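# Place orange cup upright inside black bowl

## Task

Put the orange cup into the black bowl, standing upright with its open end facing up.

## Robot and tools

Robot: two arms, left_arm (base near y +0.230 m) and right_arm (base near y -0.308 m), each with a five-finger hand. right_arm has a right hand and left_arm a mirrored left hand. A camera stand is fixed behind the arms. Loose objects may get nudged now and then. Anything that falls off the table, or is left off it, fails the task.

Frames: the scene frame has its origin at table height, midway between the nominal bases. +z is up, +x points out over the table, and left_arm is on the +y side. Reported poses (end_effector_position in metres, end_effector_quat_wxyz) use this frame and can be off by a few cm. Offsets are not in the scene frame: they are in the axes of each arm's own Hand target. Hand point axes: +z runs along the straight fingers, +y points out of the palm, and +x runs across the palm away from the thumb on the right hand, toward the thumb on the left hand. The hand point sits 0.05 m in front of the palm. Straight fingertips reach 0.06-0.07 m past it along +z, and their centre lines lie 0.06 m behind it along -y. A wrist bracket on the little-finger side can collide with things.

The 28-number row is one list covering both arms. Every value is in [-1, 1], and all 28 are needed even when only one arm moves. Order:
- left dx, dy, dz, rx, ry, rz
- left hand motors: little, ring, middle, index, thumb_bend, thumb_turn
- left force_limit, speed
- then the same 14 numbers for the right arm

The pose part is an offset from the Hand target the arm had when the action or move began, not a pose. Scale: 1.0 = 0.6 m or 180 degrees. rx, ry, rz form a single rotation vector. Sending six zeros asks for the current Hand target again, which is useful when the hand has settled short of it.

Hand motors: +1 means open or straight, -1 means closed. For thumb_turn, -1 puts the thumb opposite the fingers, which is needed for grasping objects 0.035-0.065 m thick.
- Grasp-number form: put a, b, c in the first three motor slots and exactly 0 in the last three. a curls index and middle and bends the thumb; b curls ring and little; c swings the thumb in front of the palm. (0,0,0) is a fully open hand; (0.5,0,1) is roughly a mid grip.
- force_limit runs from about 0 N at -1 to 10 N at +1 (15 N for the thumb motors).
- speed reaches full at +0.48 or above. For a gentle grip, close with speed at -0.94 or lower.
- No value means 'unchanged'. To keep a hand as it is, resend the last eight numbers you sent for it. If none have been sent yet, send its hand_measured values plus hand_force_limit and hand_speed.
- To grip harder, raise force_limit and send a target more closed than hand_measured. To loosen, send one more open.

Tools:
- execute_actions(actions, cameras): actions is a list of actions. Each action holds up to 15 rows, one per 1/30 s step, and every row's offset counts from that action's starting Hand target. A short table holds its last row. An empty list returns camera images.
- move(target, speed, blend, blocking, cameras): target is one row or up to 15 rows. All offsets count from the current Hand targets, not from the previous row. Paths are straight lines.
  - speed: m/s, 0.002 to 4.3, default 0.25; rotation is limited to twice that in rad/s.
  - blend: metres, rounds corners between targets.
  - Runs are capped at 10 s.
  - Paths do not avoid obstacles or the other arm. Faster moves hit harder.
  - Avoid paths that pass close to an arm's own base.
  - Hand numbers in the first target are sent at the start. Hand numbers in later targets are sent when that target is reached and everything is at rest.
- wait(seconds 0-10): lets time pass while commands are held.
- stop: brakes a running move.
- zoom_image(camera, region [x0,y0,x1,y1] px, max 504x504): closer view from cam_high, cam_left_wrist or cam_right_wrist.
- show_instructions: shows the reference pages, including a left-hand diagram.
- finished_scene: ends the scene. The cup must stay upright in the bowl with the robot not touching it.

Results:
- State per arm: Hand target, hand point pose, joints, torques, velocities.
- hand_measured, hand_stopped_by (moving/target/force/stalled/fault) and hand_load_n, each given in motor order. A grip that is lost shows up as hand_load_n dropping near 0.
- A move adds a 'move:' line.
  - done: the arm is at rest within 10 mm and 2 deg of its target.
  - off_target, held, moving or fault are the other endings.
  - limits=paced means the commanded pose was clipped.
  - limits=held means checks withheld steps.
- Arms often rest 1-3 cm (sometimes 5 cm) low because of friction and weight. That alone is not contact. Send the missing distance as an extra offset.
- Commanded orientation is clipped to within 40 deg of the measured one per step.

Avoid:
- Dropping the cup or releasing it while it moves.
- Hitting the table, bowl or stand hard.
- Squeezing or twisting the fingers too much.
- Any contact between the two arms, including one hand closing on the other.
- Holding loads or pushing into unreachable poses for long. Motors heat up: a MOTOR HOT line warns at 85 °C, and at 100 °C the arm faults and drops.

Thinking time passes in the scene, and a running move continues meanwhile.

Each tool is called as a command line: name --argument value for each argument, lists and objects as JSON in quotes; but a table of rows of numbers goes row by row, as --pt "numbers of a row", without its own name.

Reference images:

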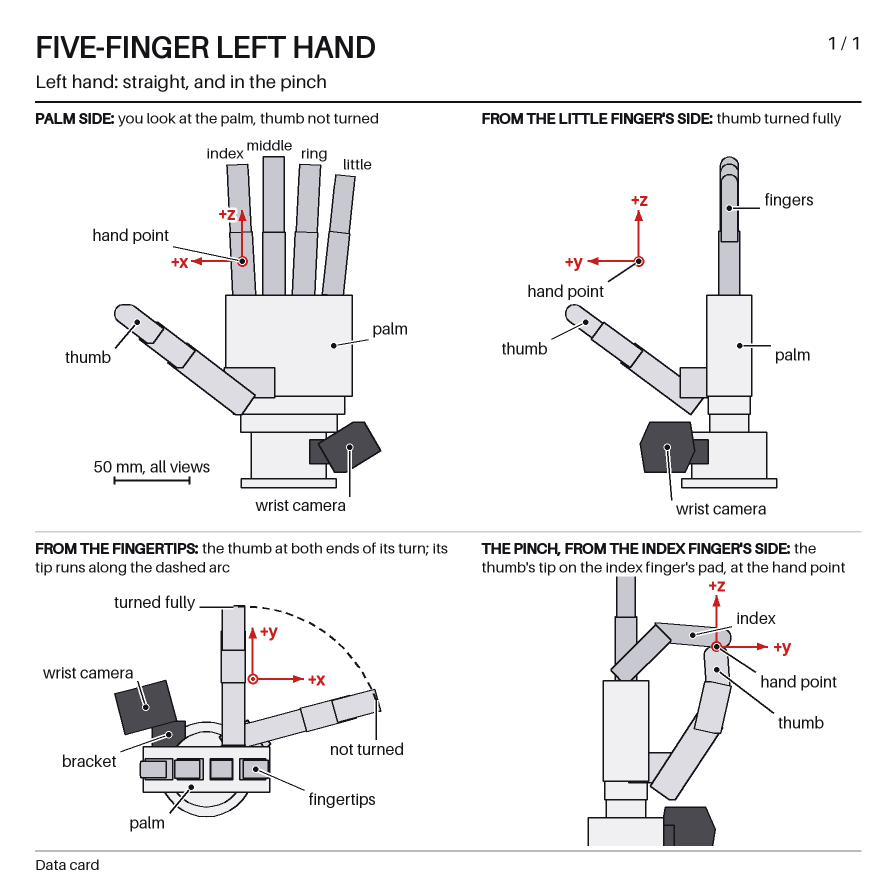

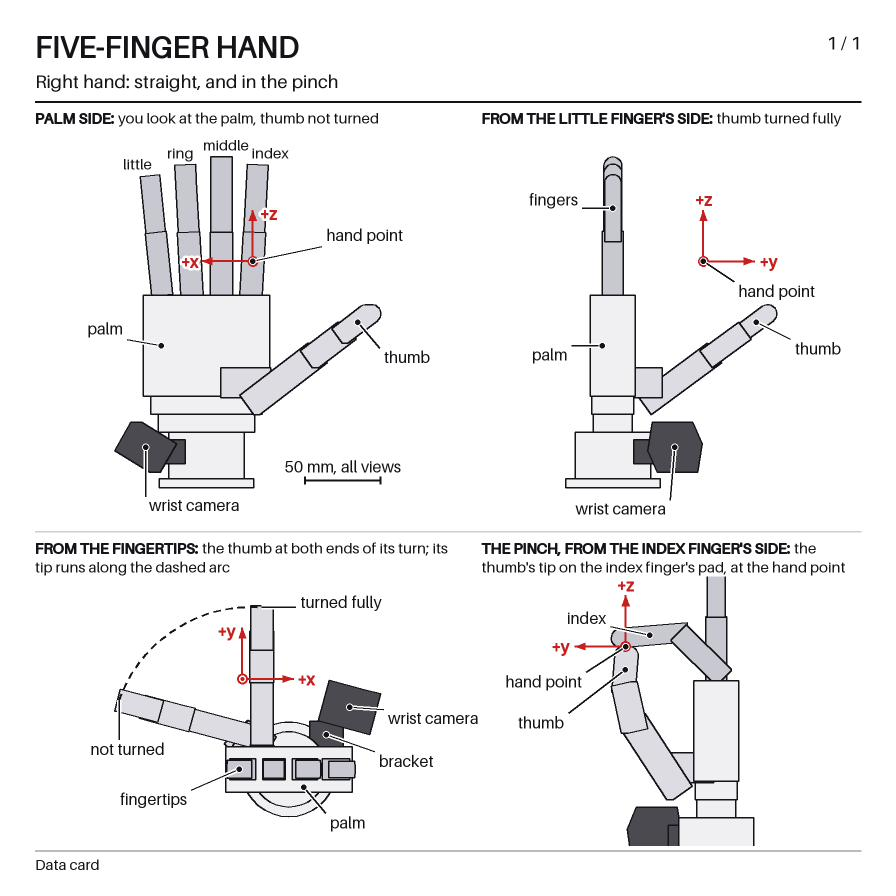

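## Session

execute_actions --actions '[]'

Scene clock: 0.00 s.
left_arm: end_effector_position=(+0.3654, +0.0989, +0.2030) hand_measured=(+1.000, +1.000, +1.000, +1.000, +1.000, +1.000) hand_load_n=(+0.0, +0.0, +0.0, +0.0, -0.5, +0.0) hand_stopped_by=(target, target, target, target, target, target) hand_force_limit=0.00 hand_speed=-0.80 end_effector_quat_wxyz=(+0.012, +0.799, -0.601, -0.002) | right_arm: end_effector_position=(+0.1749, -0.0351, +0.2390) hand_measured=(+1.000, +1.000, +1.000, +1.000, +1.000, +1.000) hand_load_n=(+0.0, +0.0, +0.0, +0.0, +0.0, +0.0) hand_stopped_by=(target, target, target, target, target, target) hand_force_limit=0.00 hand_speed=-0.80 end_effector_quat_wxyz=(-0.026, -0.590, +0.800, -0.104)
Joint positions: left_arm=[-0.249 1.367 1.247 -1.465 0.019 -0.491] | right_arm=[0.877 1.284 1.291 -1.674 0.193 1.155]
Joint velocities: within noise
Joint torques (N m): no reading
Heat: left arm: hottest waist 40 °C; right arm: hottest wrist roll 38 °C.
Hand target: left_arm +0.3725, +0.0974, +0.2113; +0.006, +0.799, -0.601, +0.009 | right_arm +0.1789, -0.0306, +0.2478; -0.014, -0.590, +0.801, -0.102

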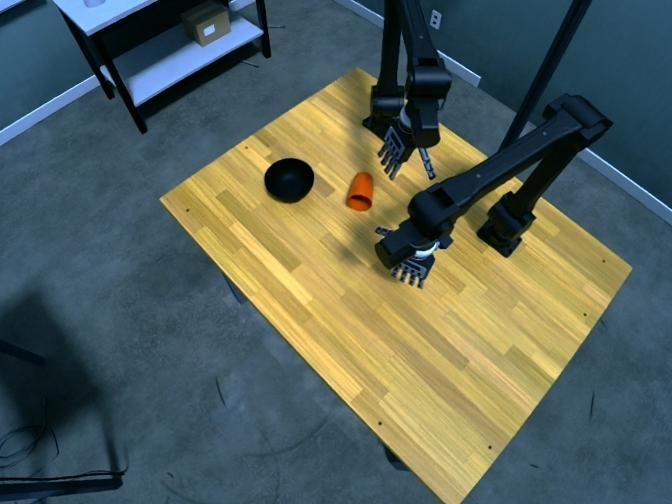

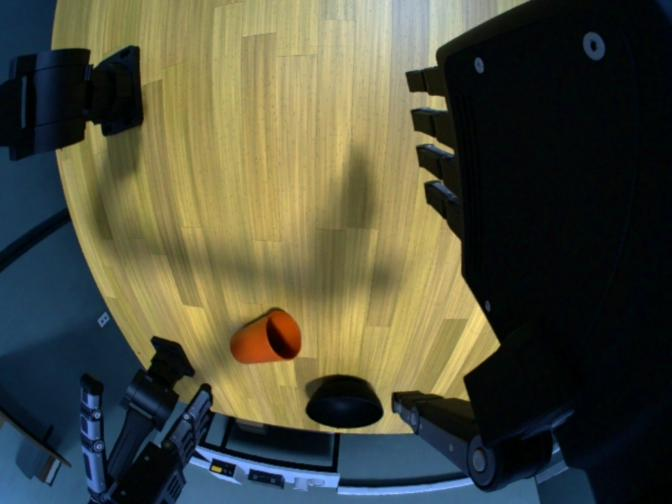

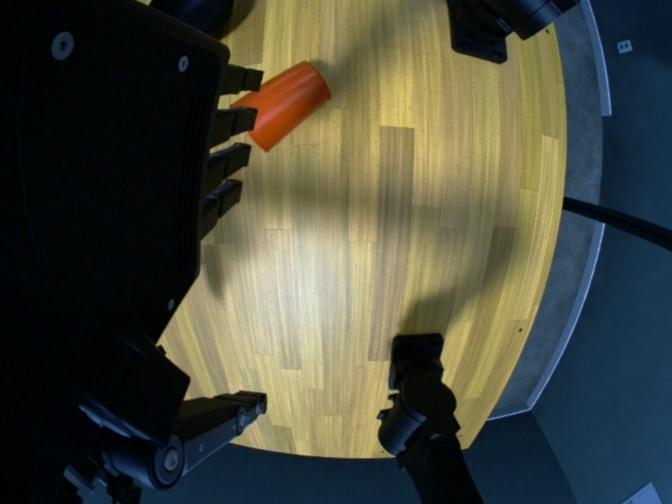

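zoom_image --camera "cam_high" --region '[240, 100, 440, 250]'

zoom_image --camera "cam_left_wrist" --region '[200, 280, 420, 445]'

zoom_image --camera "cam_right_wrist" --region '[100, 0, 420, 240]'

Scaled by 2.520 from the camera's 672x504 image, which has a finer 960x720 frame.

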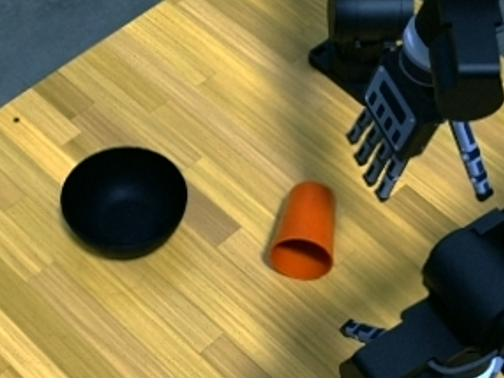

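Scaled by 2.291 from the camera's 672x504 image, which has a finer 960x720 frame.

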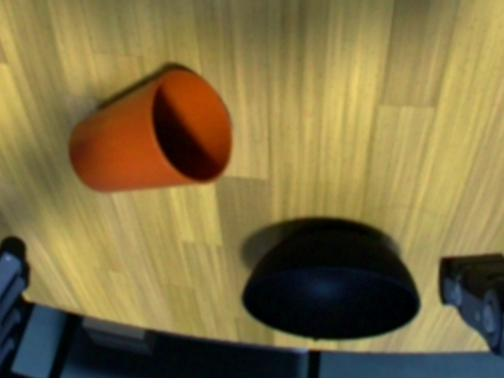

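Scaled by 1.575 from the camera's 672x504 image, which has a finer 960x720 frame.

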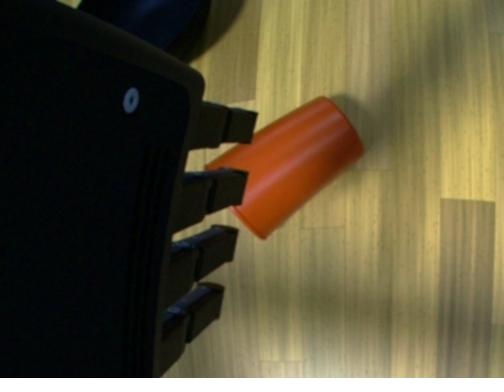

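move --pt "0 0 0 0 0 0 1 1 1 1 1 -1 0 0 0.2763 -0.3173 0.0672 -0.0344 0.0353 0.2356 1 1 1 1 1 1 0 -0.8" --pt "0.0959 0.158 0.0885 0.0585 0.1421 0.2089 1 1 1 1 1 -1 0 0 0.7135 -0.3498 0.119 -0.0701 0.072 0.4805 1 1 1 1 1 1 0 -0.8" --pt "0.1918 0.316 0.1769 0.1169 0.2843 0.4178 1 1 1 1 1 -1 0 0 0.9963 -0.1497 0.13 -0.0978 0.1006 0.6709 1 1 1 1 1 1 0 -0.8" --speed 0.4 --blend 0.06 --cameras '["all"]'

Scene clock: 199.10 s.
left_arm: end_effector_position=(+0.2221, -0.0649, +0.1093) hand_measured=(+1.000, +1.000, +1.000, +1.000, +1.000, -1.000) hand_load_n=(+0.0, +0.0, +0.0, +0.0, +0.0, +0.0) hand_stopped_by=(target, target, target, target, target, target) hand_force_limit=0.00 hand_speed=0.00 end_effector_quat_wxyz=(-0.109, -0.202, +0.876, -0.425) | right_arm: end_effector_position=(+0.0900, -0.6211, +0.2522) hand_measured=(+1.000, +1.000, +1.000, +1.000, +1.000, +1.000) hand_load_n=(+0.0, +0.0, -0.5, +0.0, +0.0, +0.0) hand_stopped_by=(target, target, target, target, target, target) hand_force_limit=0.00 hand_speed=-0.80 end_effector_quat_wxyz=(-0.094, +0.423, +0.901, -0.036)
Joint positions: left_arm=[-0.639 1.115 0.624 -0.469 0.722 0.28] | right_arm=[-1.268 1.25 1.297 -1.687 0.189 1.158]
Joint torques (N m): left_arm=[-1.32 -7.12 8.95 1.7 0.54 0.04] | right_arm=[0.26 -8.29 11.07 -0.1 0.03 -0.05]
Heat: left arm: hottest elbow 41 °C; right arm: hottest elbow 41 °C.
Hand target: left_arm +0.2228, -0.0679, +0.1076; -0.108, -0.193, +0.877, -0.427 | right_arm +0.0899, -0.6332, +0.2697; -0.097, +0.426, +0.899, -0.036
Off the commanded pose: left_arm 0.004 m, 1 deg | right_arm 0.021 m, 0 deg.
joint sent to its limit (right arm) — joint 4 (wrist pitch), lower limit. The joint targets still meet the commanded pose.
move: off_target (right_arm); blend cut to 0 m at target 1
camera_calibration:
cam_left_wrist: T_world_to_cam=[[0.160943, -0.624068, 0.764615, -0.152714], [-0.844522, 0.313844, 0.433917, 0.161715], [-0.510764, -0.71557, -0.476528, 0.235375], [0, 0, 0, 1]] pos_world=[0.281371, 0.0223704, 0.158759]
cam_right_wrist: T_world_to_cam=[[0.539034, 0.838833, -0.0761735, 0.484226], [0.786939, -0.469309, 0.400595, -0.47009], [0.300283, -0.275878, -0.913083, 0.144441], [0, 0, 0, 1]] pos_world=[0.0655441, -0.586954, 0.357088]

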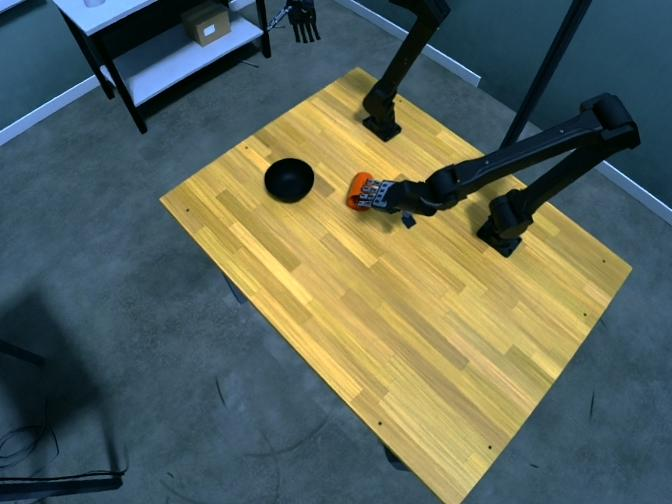

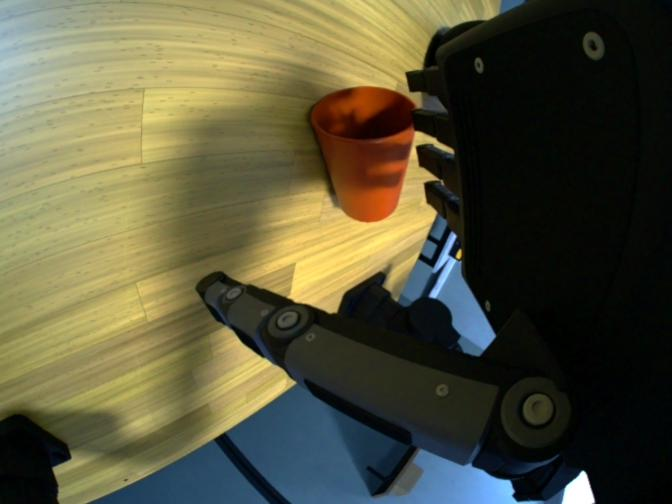

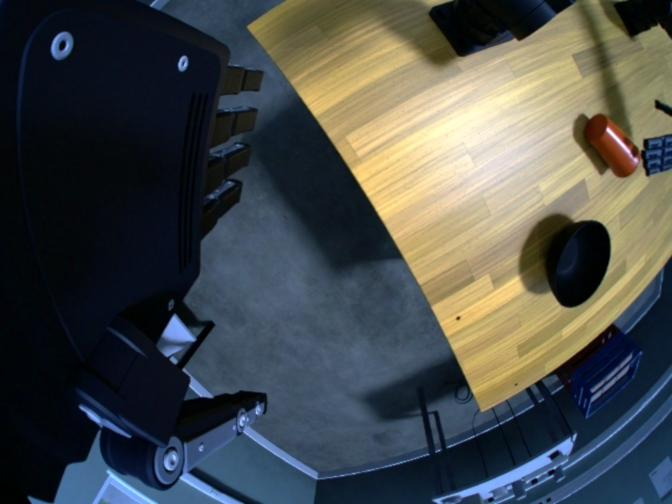

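zoom_image --camera "cam_left_wrist" --region '[290, 70, 480, 240]'

Scaled by 2.653 from the camera's 672x504 image, which has a finer 960x720 frame.

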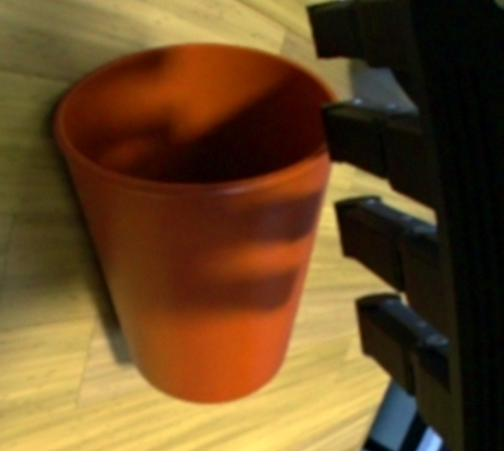

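zoom_image --camera "cam_high" --region '[330, 90, 530, 260]'

zoom_image --camera "cam_high" --region '[335, 155, 445, 240]'

Scaled by 2.520 from the camera's 672x504 image, which has a finer 960x720 frame.

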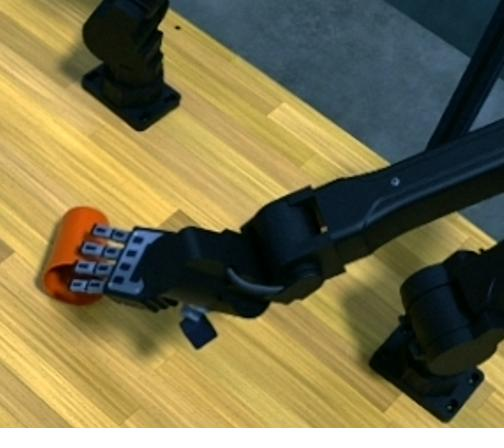

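Scaled by 4.582 from the camera's 672x504 image, which has a finer 960x720 frame.

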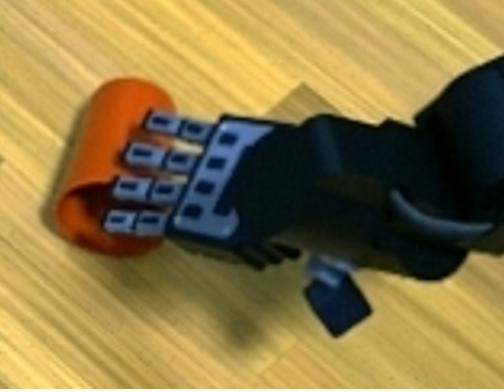

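zoom_image --camera "cam_left_wrist" --region '[280, 230, 480, 380]'

Scaled by 2.520 from the camera's 672x504 image, which has a finer 960x720 frame.

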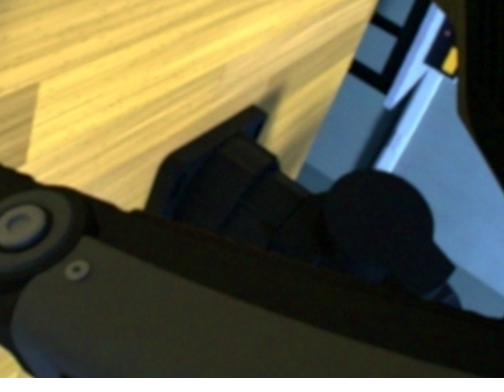

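move --pt "-0.0033 -0.0267 0.0333 0 0 0 1 1 1 1 1 -1 0 0 0 0 0 0 0 0 1 1 1 1 1 1 0 -0.8" --pt "-0.005 -0.03 0.1083 0 0 0 1 1 1 1 1 -1 0 0 0 0 0 0 0 0 1 1 1 1 1 1 0 -0.8" --speed 0.12 --blend 0.01 --cameras '["cam_high","cam_left_wrist"]'

zoom_image --camera "cam_left_wrist" --region '[260, 50, 480, 270]'

zoom_image --camera "cam_high" --region '[325, 155, 435, 240]'

Scene clock: 239.43 s.
left_arm: end_effector_position=(+0.2242, -0.1177, +0.0702) hand_measured=(+1.000, +1.000, +1.000, +1.000, +1.000, -1.000) hand_load_n=(+0.0, +0.0, -0.5, +0.0, +0.0, +0.0) hand_stopped_by=(target, target, target, target, target, target) hand_force_limit=0.00 hand_speed=0.00 end_effector_quat_wxyz=(-0.114, -0.198, +0.880, -0.416) | right_arm: end_effector_position=(+0.0900, -0.6211, +0.2522) hand_measured=(+1.000, +1.000, +1.000, +1.000, +1.000, +1.000) hand_load_n=(+0.0, +0.0, +0.0, +0.0, +0.0, +0.0) hand_stopped_by=(target, target, target, target, target, target) hand_force_limit=0.00 hand_speed=-0.80 end_effector_quat_wxyz=(-0.094, +0.423, +0.901, -0.036)
Joint positions: left_arm=[-0.77 1.301 0.645 -0.249 0.647 0.167] | right_arm=[-1.268 1.25 1.297 -1.687 0.189 1.158]
Joint torques (N m): left_arm=[-1.44 -10.11 10.24 1.77 0.36 -0.11] | right_arm=[0.26 -8.29 11.07 -0.1 0.02 -0.05]
Heat: left arm: hottest elbow 40 °C; right arm: hottest elbow 44 °C.
Hand target: left_arm +0.2316, -0.1285, +0.0794; -0.108, -0.193, +0.877, -0.427 | right_arm +0.0899, -0.6332, +0.2697; -0.097, +0.426, +0.899, -0.036
Off the commanded pose: left_arm 0.016 m, 2 deg | right_arm 0.021 m, 0 deg.
joint sent to its limit (right arm) — joint 4 (wrist pitch), lower limit. The joint targets still meet the commanded pose.
move: off_target (left_arm, right_arm)
camera_calibration:
cam_left_wrist: T_world_to_cam=[[0.157641, -0.639359, 0.752575, -0.156287], [-0.836116, 0.31907, 0.44621, 0.194985], [-0.525413, -0.699581, -0.48428, 0.185742], [0, 0, 0, 1]] pos_world=[0.285259, -0.0321957, 0.120564]
Images, in order (width x height): cam_high 672x504, cam_left_wrist 672x504.

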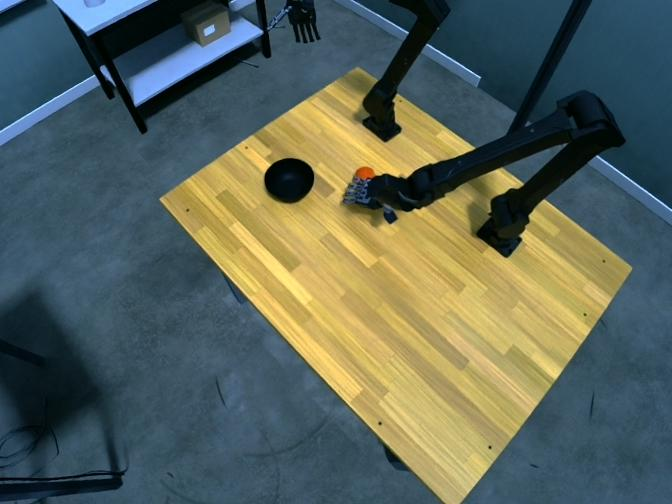

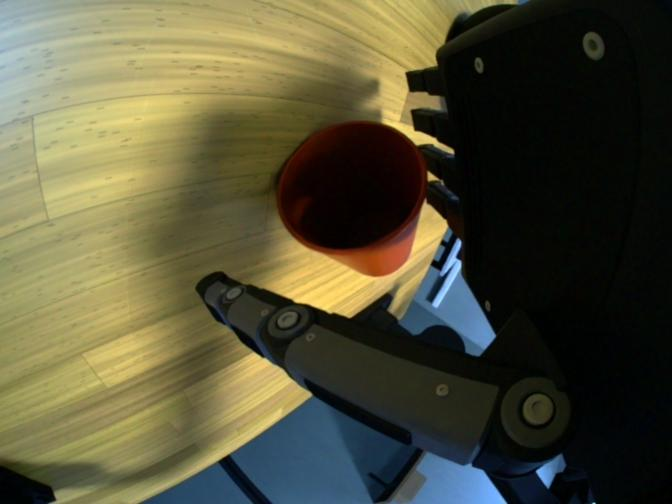

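Scaled by 2.291 from the camera's 672x504 image, which has a finer 960x720 frame.

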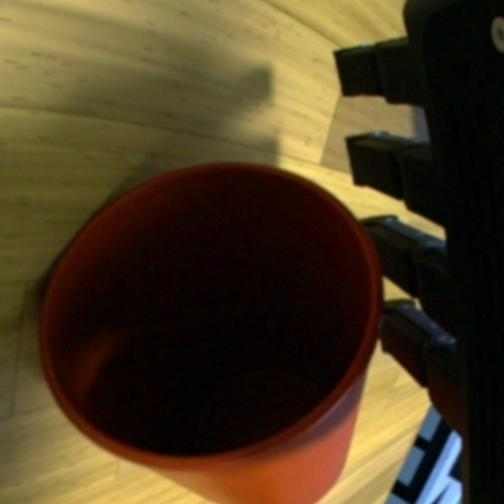

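Scaled by 4.582 from the camera's 672x504 image, which has a finer 960x720 frame.

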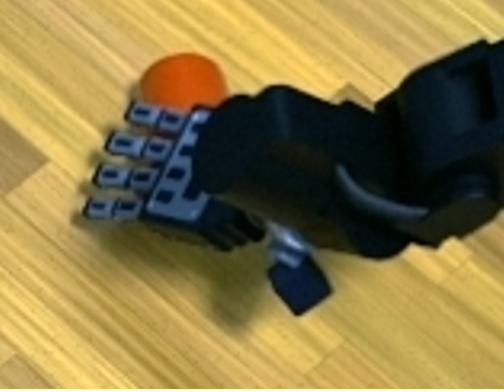

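move --pt "0.0583 -0.0067 -0.0083 0 -0.055 0 1 1 1 1 1 -1 0 0 0 0 0 0 0 0 1 1 1 1 1 1 0 -0.8" --pt "0.06 -0.0067 0.05 0 -0.055 0 1 1 1 1 1 -1 0 0 0 0 0 0 0 0 1 1 1 1 1 1 0 -0.8" --speed 0.12 --blend 0.005 --cameras '["cam_high","cam_left_wrist"]'

zoom_image --camera "cam_left_wrist" --region '[240, 80, 480, 320]'

zoom_image --camera "cam_high" --region '[325, 155, 435, 240]'

Scene clock: 257.13 s.
left_arm: end_effector_position=(+0.1979, -0.1545, +0.0711) hand_measured=(+1.000, +1.000, +1.000, +1.000, +1.000, -1.000) hand_load_n=(+0.0, +0.0, +0.0, +0.0, +0.0, +0.0) hand_stopped_by=(target, target, target, target, target, target) hand_force_limit=0.00 hand_speed=0.00 end_effector_quat_wxyz=(-0.033, -0.230, +0.886, -0.400) | right_arm: end_effector_position=(+0.0900, -0.6211, +0.2522) hand_measured=(+1.000, +1.000, +1.000, +1.000, +1.000, +1.000) hand_load_n=(+0.0, +0.0, +0.0, +0.0, +0.0, +0.0) hand_stopped_by=(target, target, target, target, target, target) hand_force_limit=0.00 hand_speed=-0.80 end_effector_quat_wxyz=(-0.094, +0.423, +0.901, -0.036)
Joint positions: left_arm=[-0.988 1.243 0.627 -0.18 0.325 -0.021] | right_arm=[-1.268 1.25 1.297 -1.687 0.189 1.158]
Joint torques (N m): left_arm=[-1.32 -9.17 9.7 2.06 0.16 -0.14] | right_arm=[0.26 -8.29 11.07 -0.1 0.03 -0.05]
Heat: left arm: hottest elbow 41 °C; right arm: hottest elbow 45 °C.
Hand target: left_arm +0.2001, -0.1634, +0.0768; -0.032, -0.229, +0.883, -0.409 | right_arm +0.0899, -0.6332, +0.2697; -0.097, +0.426, +0.899, -0.036
Off the commanded pose: left_arm 0.011 m, 1 deg | right_arm 0.021 m, 0 deg.
joint sent to its limit (right arm) — joint 4 (wrist pitch), lower limit. The joint targets still meet the commanded pose.
move: off_target (left_arm, right_arm)
camera_calibration:
cam_left_wrist: T_world_to_cam=[[0.153883, -0.674616, 0.721951, -0.178894], [-0.911439, 0.185247, 0.367373, 0.18403], [-0.381575, -0.714547, -0.586364, 0.123103], [0, 0, 0, 1]] pos_world=[0.242234, -0.0668128, 0.133728]
Images, in order (width x height): cam_high 672x504, cam_left_wrist 672x504.

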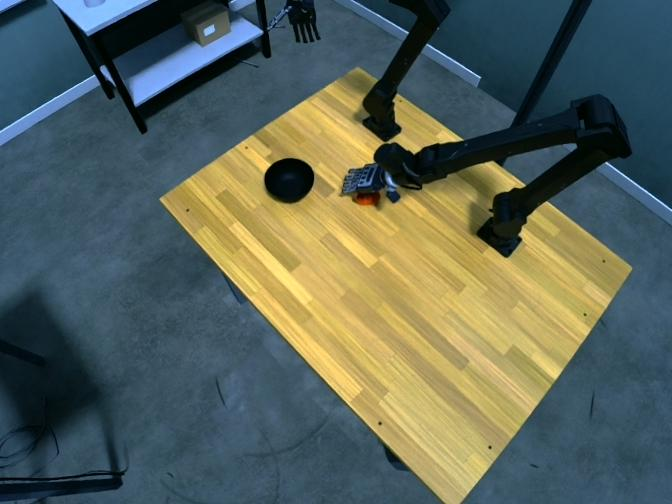

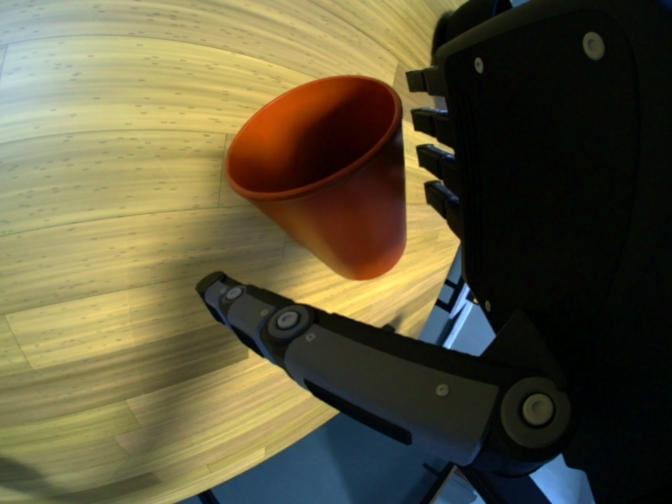

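Scaled by 2.100 from the camera's 672x504 image, which has a finer 960x720 frame.

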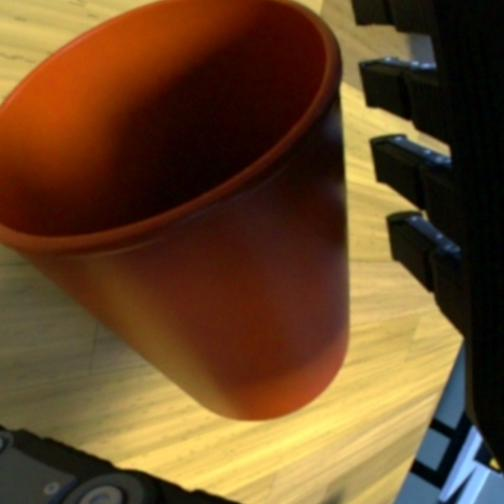

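Scaled by 4.582 from the camera's 672x504 image, which has a finer 960x720 frame.

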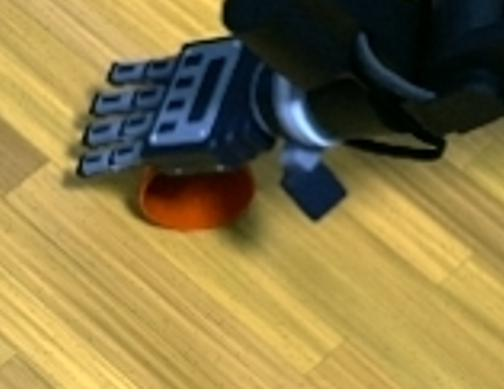

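move --target '[0,0.0083,0.06,0,0,0,1,1,1,1,1,-1,0,0,0,0,0,0,0,0,1,1,1,1,1,1,0,-0.8]' --speed 0.1 --cameras '["cam_high","cam_left_wrist"]'

zoom_image --camera "cam_left_wrist" --region '[180, 50, 480, 350]'

zoom_image --camera "cam_high" --region '[325, 155, 435, 240]'

Scene clock: 270.20 s.
left_arm: end_effector_position=(+0.1976, -0.1725, +0.0400) hand_measured=(+1.000, +1.000, +1.000, +1.000, +1.000, -1.000) hand_load_n=(+0.0, +0.0, +0.0, -0.5, +0.0, +0.0) hand_stopped_by=(target, target, target, target, target, target) hand_force_limit=0.00 hand_speed=0.00 end_effector_quat_wxyz=(-0.034, -0.232, +0.888, -0.396) | right_arm: end_effector_position=(+0.0900, -0.6211, +0.2522) hand_measured=(+1.000, +1.000, +1.000, +1.000, +1.000, +1.000) hand_load_n=(+0.0, +0.0, +0.0, +0.0, +0.0, +0.0) hand_stopped_by=(target, target, target, target, target, target) hand_force_limit=0.00 hand_speed=-0.80 end_effector_quat_wxyz=(-0.094, +0.423, +0.901, -0.036)
Joint positions: left_arm=[-1.02 1.358 0.627 -0.068 0.302 -0.045] | right_arm=[-1.268 1.25 1.297 -1.687 0.189 1.158]
Joint torques (N m): left_arm=[-1.38 -10.29 10.24 2.21 0.15 -0.16] | right_arm=[0.26 -8.29 11.07 -0.1 0.03 -0.05]
Heat: left arm: hottest elbow 41 °C; right arm: hottest elbow 46 °C.
Hand target: left_arm +0.2027, -0.1871, +0.0493; -0.032, -0.229, +0.883, -0.409 | right_arm +0.0899, -0.6332, +0.2697; -0.097, +0.426, +0.899, -0.036
Off the commanded pose: left_arm 0.018 m, 2 deg | right_arm 0.021 m, 0 deg.
joint sent to its limit (right arm) — joint 4 (wrist pitch), lower limit. The joint targets still meet the commanded pose.
move: off_target (left_arm, right_arm)
camera_calibration:
cam_left_wrist: T_world_to_cam=[[0.158416, -0.680928, 0.715011, -0.170275], [-0.909601, 0.181058, 0.373957, 0.197311], [-0.384096, -0.709616, -0.59069, 0.0933972], [0, 0, 0, 1]] pos_world=[0.242322, -0.0853939, 0.103132]
Images, in order (width x height): cam_high 672x504, cam_left_wrist 672x504.

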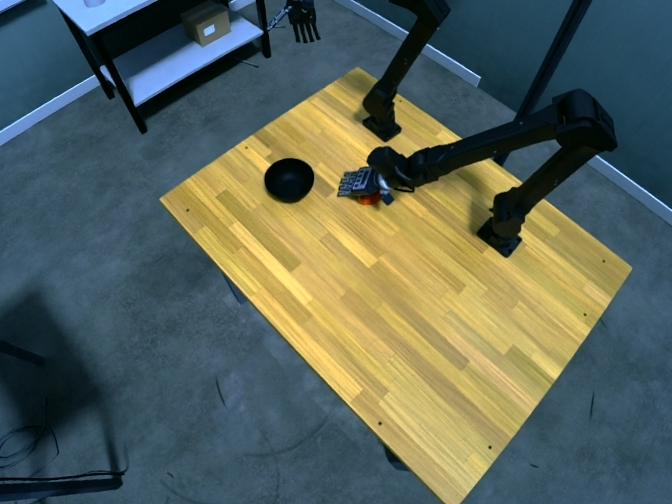

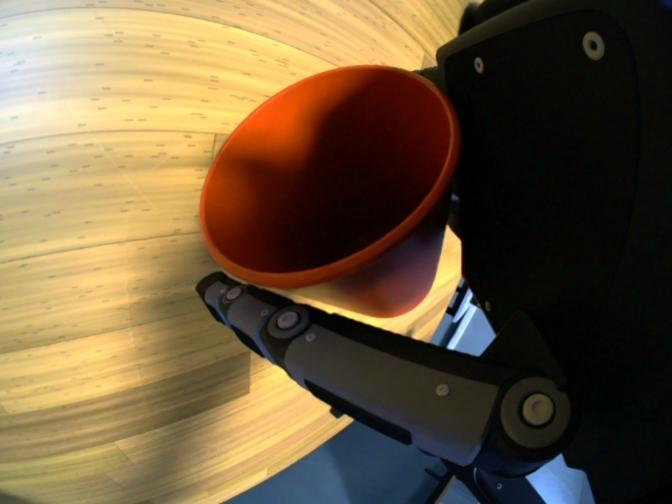

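Scaled by 1.680 from the camera's 672x504 image, which has a finer 960x720 frame.

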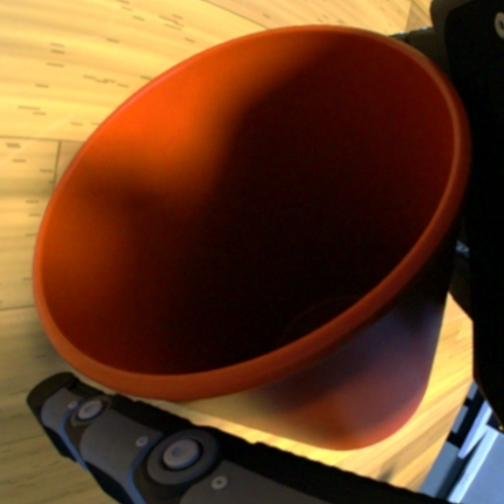

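Scaled by 4.582 from the camera's 672x504 image, which has a finer 960x720 frame.

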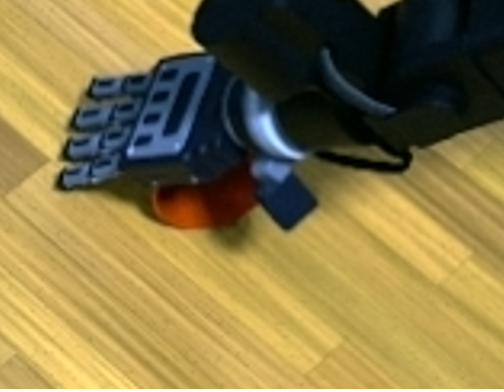

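execute_actions --actions '[[[0,0,0,0,0,0,1,1,-0.4,-0.4,-0.2,-1,-0.2,-0.85,0,0,0,0,0,0,1,1,1,1,1,1,0,-0.8]]]' --cameras '["cam_left_wrist"]'

Scene clock: 274.97 s.
left_arm: end_effector_position=(+0.2018, -0.1790, +0.0459) hand_measured=(+1.000, +1.000, +0.336, +0.418, +0.706, -1.000) hand_load_n=(+0.0, +0.0, +4.5, +2.0, +6.5, +1.5) hand_stopped_by=(target, target, force, force, force, target) hand_force_limit=-0.20 hand_speed=-0.85 end_effector_quat_wxyz=(-0.031, -0.231, +0.884, -0.406) | right_arm: end_effector_position=(+0.0900, -0.6211, +0.2522) hand_measured=(+1.000, +1.000, +1.000, +1.000, +1.000, +1.000) hand_load_n=(+0.0, +0.0, +0.0, +0.0, +0.0, +0.0) hand_stopped_by=(target, target, target, target, target, target) hand_force_limit=0.00 hand_speed=-0.80 end_effector_quat_wxyz=(-0.094, +0.423, +0.901, -0.036)
Joint positions: left_arm=[-1.02 1.358 0.635 -0.052 0.301 -0.049] | right_arm=[-1.268 1.25 1.297 -1.687 0.189 1.158]
Joint torques (N m): left_arm=[-1.44 -10.29 9.54 1.36 0.15 -0.11] | right_arm=[0.26 -8.29 11.07 -0.09 0.02 -0.05]
Heat: left arm: hottest elbow 41 °C; right arm: hottest elbow 46 °C.
Hand target: left_arm +0.2028, -0.1871, +0.0493; -0.032, -0.229, +0.883, -0.409 | right_arm +0.0899, -0.6332, +0.2697; -0.097, +0.426, +0.899, -0.036
Off the commanded pose: left_arm 0.009 m, 0 deg | right_arm 0.021 m, 0 deg.
joint sent to its limit (right arm) — joint 4 (wrist pitch), lower limit. The joint targets still meet the commanded pose.
Step readings (end_effector_position of left_arm | right_arm):
0: (+0.1977, -0.1726, +0.0400) | (+0.0900, -0.6211, +0.2522)
1: (+0.1977, -0.1726, +0.0400) | (+0.0900, -0.6211, +0.2522)
2: (+0.1977, -0.1726, +0.0400) | (+0.0900, -0.6211, +0.2522)
4: (+0.1977, -0.1726, +0.0400) | (+0.0900, -0.6211, +0.2522)
8: (+0.1977, -0.1726, +0.0400) | (+0.0900, -0.6211, +0.2522)
15: (+0.1977, -0.1726, +0.0400) | (+0.0900, -0.6211, +0.2522)
camera_calibration:
cam_left_wrist: T_world_to_cam=[[0.15238, -0.665013, 0.731121, -0.176228], [-0.914269, 0.186105, 0.359829, 0.202507], [-0.375357, -0.723272, -0.579642, 0.0891011], [0, 0, 0, 1]] pos_world=[0.245444, -0.0904371, 0.107623]
Images, in order (width x height): cam_left_wrist 672x504.

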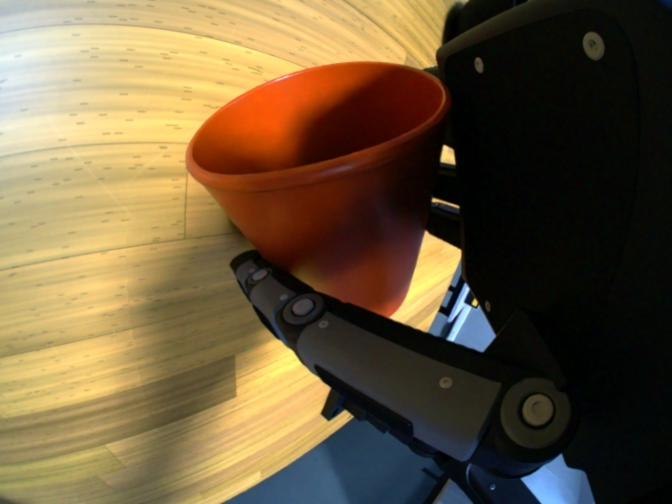

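move --target '[0.061,-0.1769,-0.166,0,0,0,1,1,-0.4,-0.4,-0.2,-1,-0.2,-0.85,0,0,0,0,0,0,1,1,1,1,1,1,0,-0.8]' --speed 0.2 --cameras '["cam_high","cam_left_wrist"]'

zoom_image --camera "cam_left_wrist" --region '[180, 50, 480, 350]'

zoom_image --camera "cam_high" --region '[305, 135, 435, 240]'

Scene clock: 278.47 s.
left_arm: end_effector_position=(+0.1970, -0.1731, +0.1737) hand_measured=(+1.000, +1.000, +0.336, +0.418, +0.706, -1.000) hand_load_n=(+0.0, +0.0, +4.0, +1.5, +6.0, +0.5) hand_stopped_by=(target, target, force, force, force, target) hand_force_limit=-0.20 hand_speed=-0.85 end_effector_quat_wxyz=(-0.038, -0.236, +0.890, -0.389) | right_arm: end_effector_position=(+0.0900, -0.6211, +0.2522) hand_measured=(+1.000, +1.000, +1.000, +1.000, +1.000, +1.000) hand_load_n=(+0.0, +0.0, +0.0, +0.0, +0.0, +0.0) hand_stopped_by=(target, target, target, target, target, target) hand_force_limit=0.00 hand_speed=-0.80 end_effector_quat_wxyz=(-0.094, +0.423, +0.901, -0.036)
Joint positions: left_arm=[-1.021 1.152 0.863 -0.526 0.301 -0.051] | right_arm=[-1.268 1.25 1.297 -1.687 0.189 1.158]
Joint torques (N m): left_arm=[-1.26 -9.99 14.08 1.17 0.17 -0.08] | right_arm=[0.26 -8.29 11.08 -0.12 0.03 -0.05]
Heat: left arm: hottest elbow 41 °C; right arm: hottest elbow 46 °C.
Hand target: left_arm +0.2027, -0.1872, +0.1994; -0.032, -0.229, +0.883, -0.409 | right_arm +0.0899, -0.6332, +0.2697; -0.097, +0.426, +0.899, -0.036
Off the commanded pose: left_arm 0.030 m, 3 deg | right_arm 0.021 m, 0 deg.
joint sent to its limit (right arm) — joint 4 (wrist pitch), lower limit. The joint targets still meet the commanded pose.
move: off_target (left_arm, right_arm)
camera_calibration:
cam_left_wrist: T_world_to_cam=[[0.169198, -0.68889, 0.704842, -0.267882], [-0.905549, 0.173634, 0.387083, 0.142392], [-0.389042, -0.703762, -0.594445, 0.174345], [0, 0, 0, 1]] pos_world=[0.242095, -0.0865682, 0.237335]
Images, in order (width x height): cam_high 672x504, cam_left_wrist 672x504.

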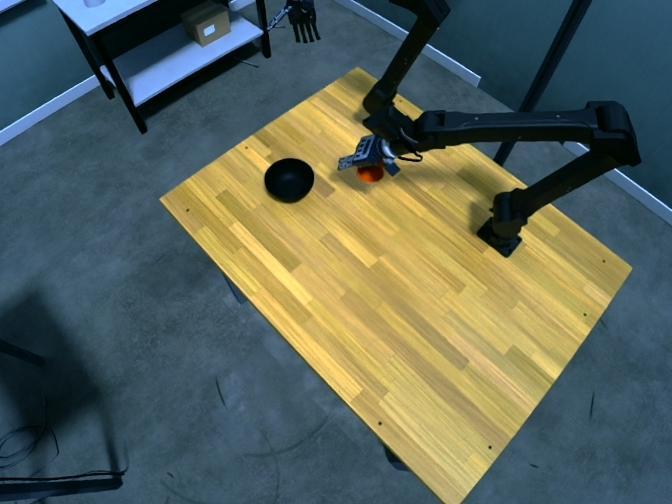

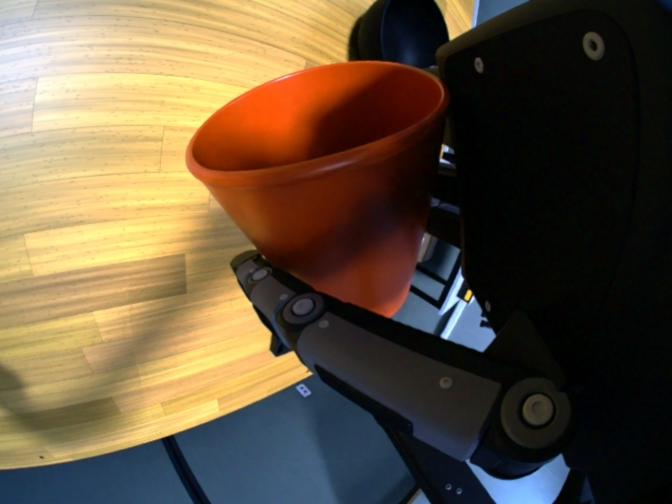

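Scaled by 1.680 from the camera's 672x504 image, which has a finer 960x720 frame.

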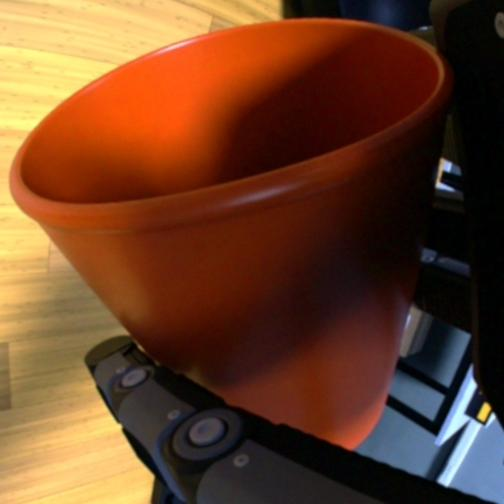

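Scaled by 3.877 from the camera's 672x504 image, which has a finer 960x720 frame.

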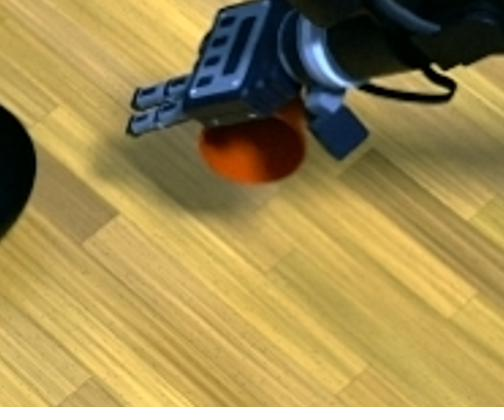

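move --target '[-0.1473,-0.3037,0.1425,0.0182,-0.1412,0.5356,1,1,-0.4,-0.4,-0.2,-1,-0.2,-0.85,0,0,0,0,0,0,1,1,1,1,1,1,0,-0.8]' --speed 0.3 --cameras '["all"]'

zoom_image --camera "cam_left_wrist" --region '[180, 50, 480, 350]'

zoom_image --camera "cam_high" --region '[235, 100, 395, 240]'

zoom_image --camera "cam_right_wrist" --region '[460, 60, 672, 320]'

Scene clock: 296.80 s.
left_arm: end_effector_position=(+0.3607, -0.3025, +0.2242) hand_measured=(+1.000, +1.000, +0.336, +0.418, +0.706, -1.000) hand_load_n=(+0.0, +0.0, +4.0, +1.5, +5.5, +1.0) hand_stopped_by=(target, target, force, force, force, target) hand_force_limit=-0.20 hand_speed=-0.85 end_effector_quat_wxyz=(+0.438, +0.429, +0.748, -0.254) | right_arm: end_effector_position=(+0.0900, -0.6211, +0.2522) hand_measured=(+1.000, +1.000, +1.000, +1.000, +1.000, +1.000) hand_load_n=(+0.0, +0.0, +0.0, +0.0, +0.0, +0.0) hand_stopped_by=(target, target, target, target, target, target) hand_force_limit=0.00 hand_speed=-0.80 end_effector_quat_wxyz=(-0.094, +0.423, +0.901, -0.036)
Joint positions: left_arm=[-1.183 1.462 1.109 -0.158 -0.087 1.519] | right_arm=[-1.268 1.25 1.297 -1.687 0.189 1.158]
Joint torques (N m): left_arm=[0.09 -14.51 14.17 2.52 0.07 0.1] | right_arm=[0.26 -8.29 11.07 -0.1 0.02 -0.05]
Heat: left arm: hottest elbow 44 °C; right arm: hottest elbow 46 °C.
Hand target: left_arm +0.3713, -0.3188, +0.2503; +0.460, +0.424, +0.734, -0.265 | right_arm +0.0899, -0.6332, +0.2697; -0.097, +0.426, +0.899, -0.036
Off the commanded pose: left_arm 0.032 m, 3 deg | right_arm 0.021 m, 0 deg.
joint sent to its limit (right arm) — joint 4 (wrist pitch), lower limit. The joint targets still meet the commanded pose.
move: off_target (left_arm, right_arm)
camera_calibration:
cam_left_wrist: T_world_to_cam=[[-0.890252, -0.370649, -0.26471, 0.27549], [-0.209649, 0.849419, -0.484287, 0.44232], [0.40435, -0.375641, -0.833903, 0.0437209], [0, 0, 0, 1]] pos_world=[0.320309, -0.257181, 0.323594]
cam_right_wrist: T_world_to_cam=[[0.539034, 0.838833, -0.0761735, 0.484226], [0.786939, -0.469309, 0.400595, -0.47009], [0.300283, -0.275878, -0.913083, 0.144441], [0, 0, 0, 1]] pos_world=[0.0655441, -0.586954, 0.357088]

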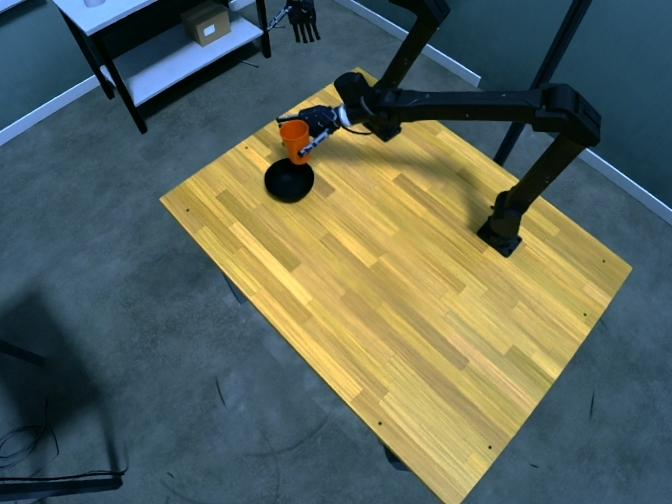

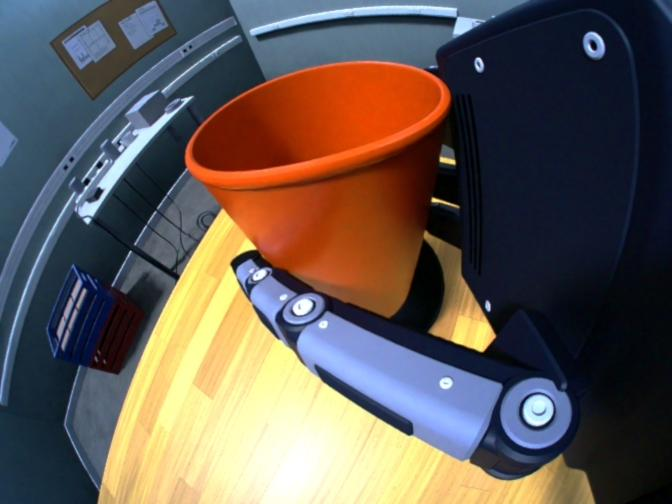

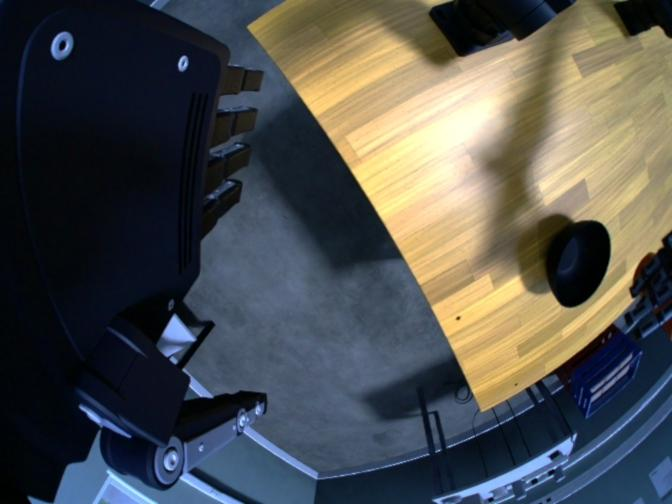

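Scaled by 1.680 from the camera's 672x504 image, which has a finer 960x720 frame.

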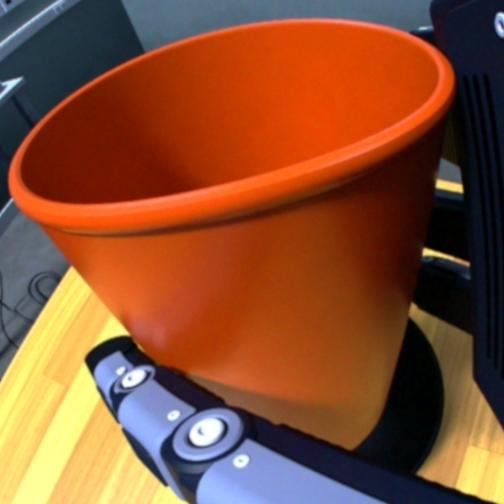

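Scaled by 3.150 from the camera's 672x504 image, which has a finer 960x720 frame.

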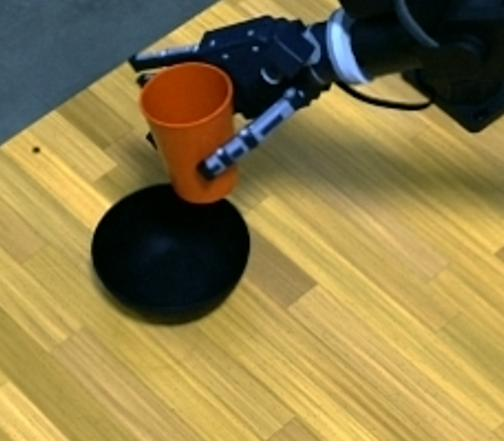

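Scaled by 1.938 from the camera's 672x504 image, which has a finer 960x720 frame.

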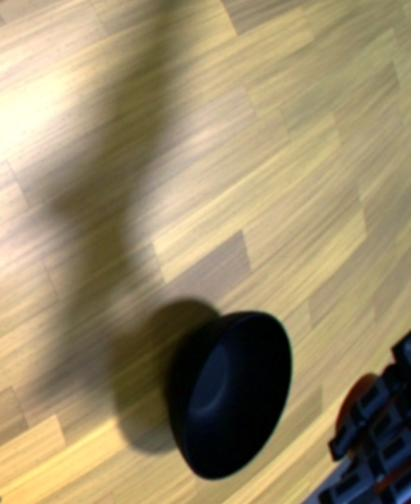

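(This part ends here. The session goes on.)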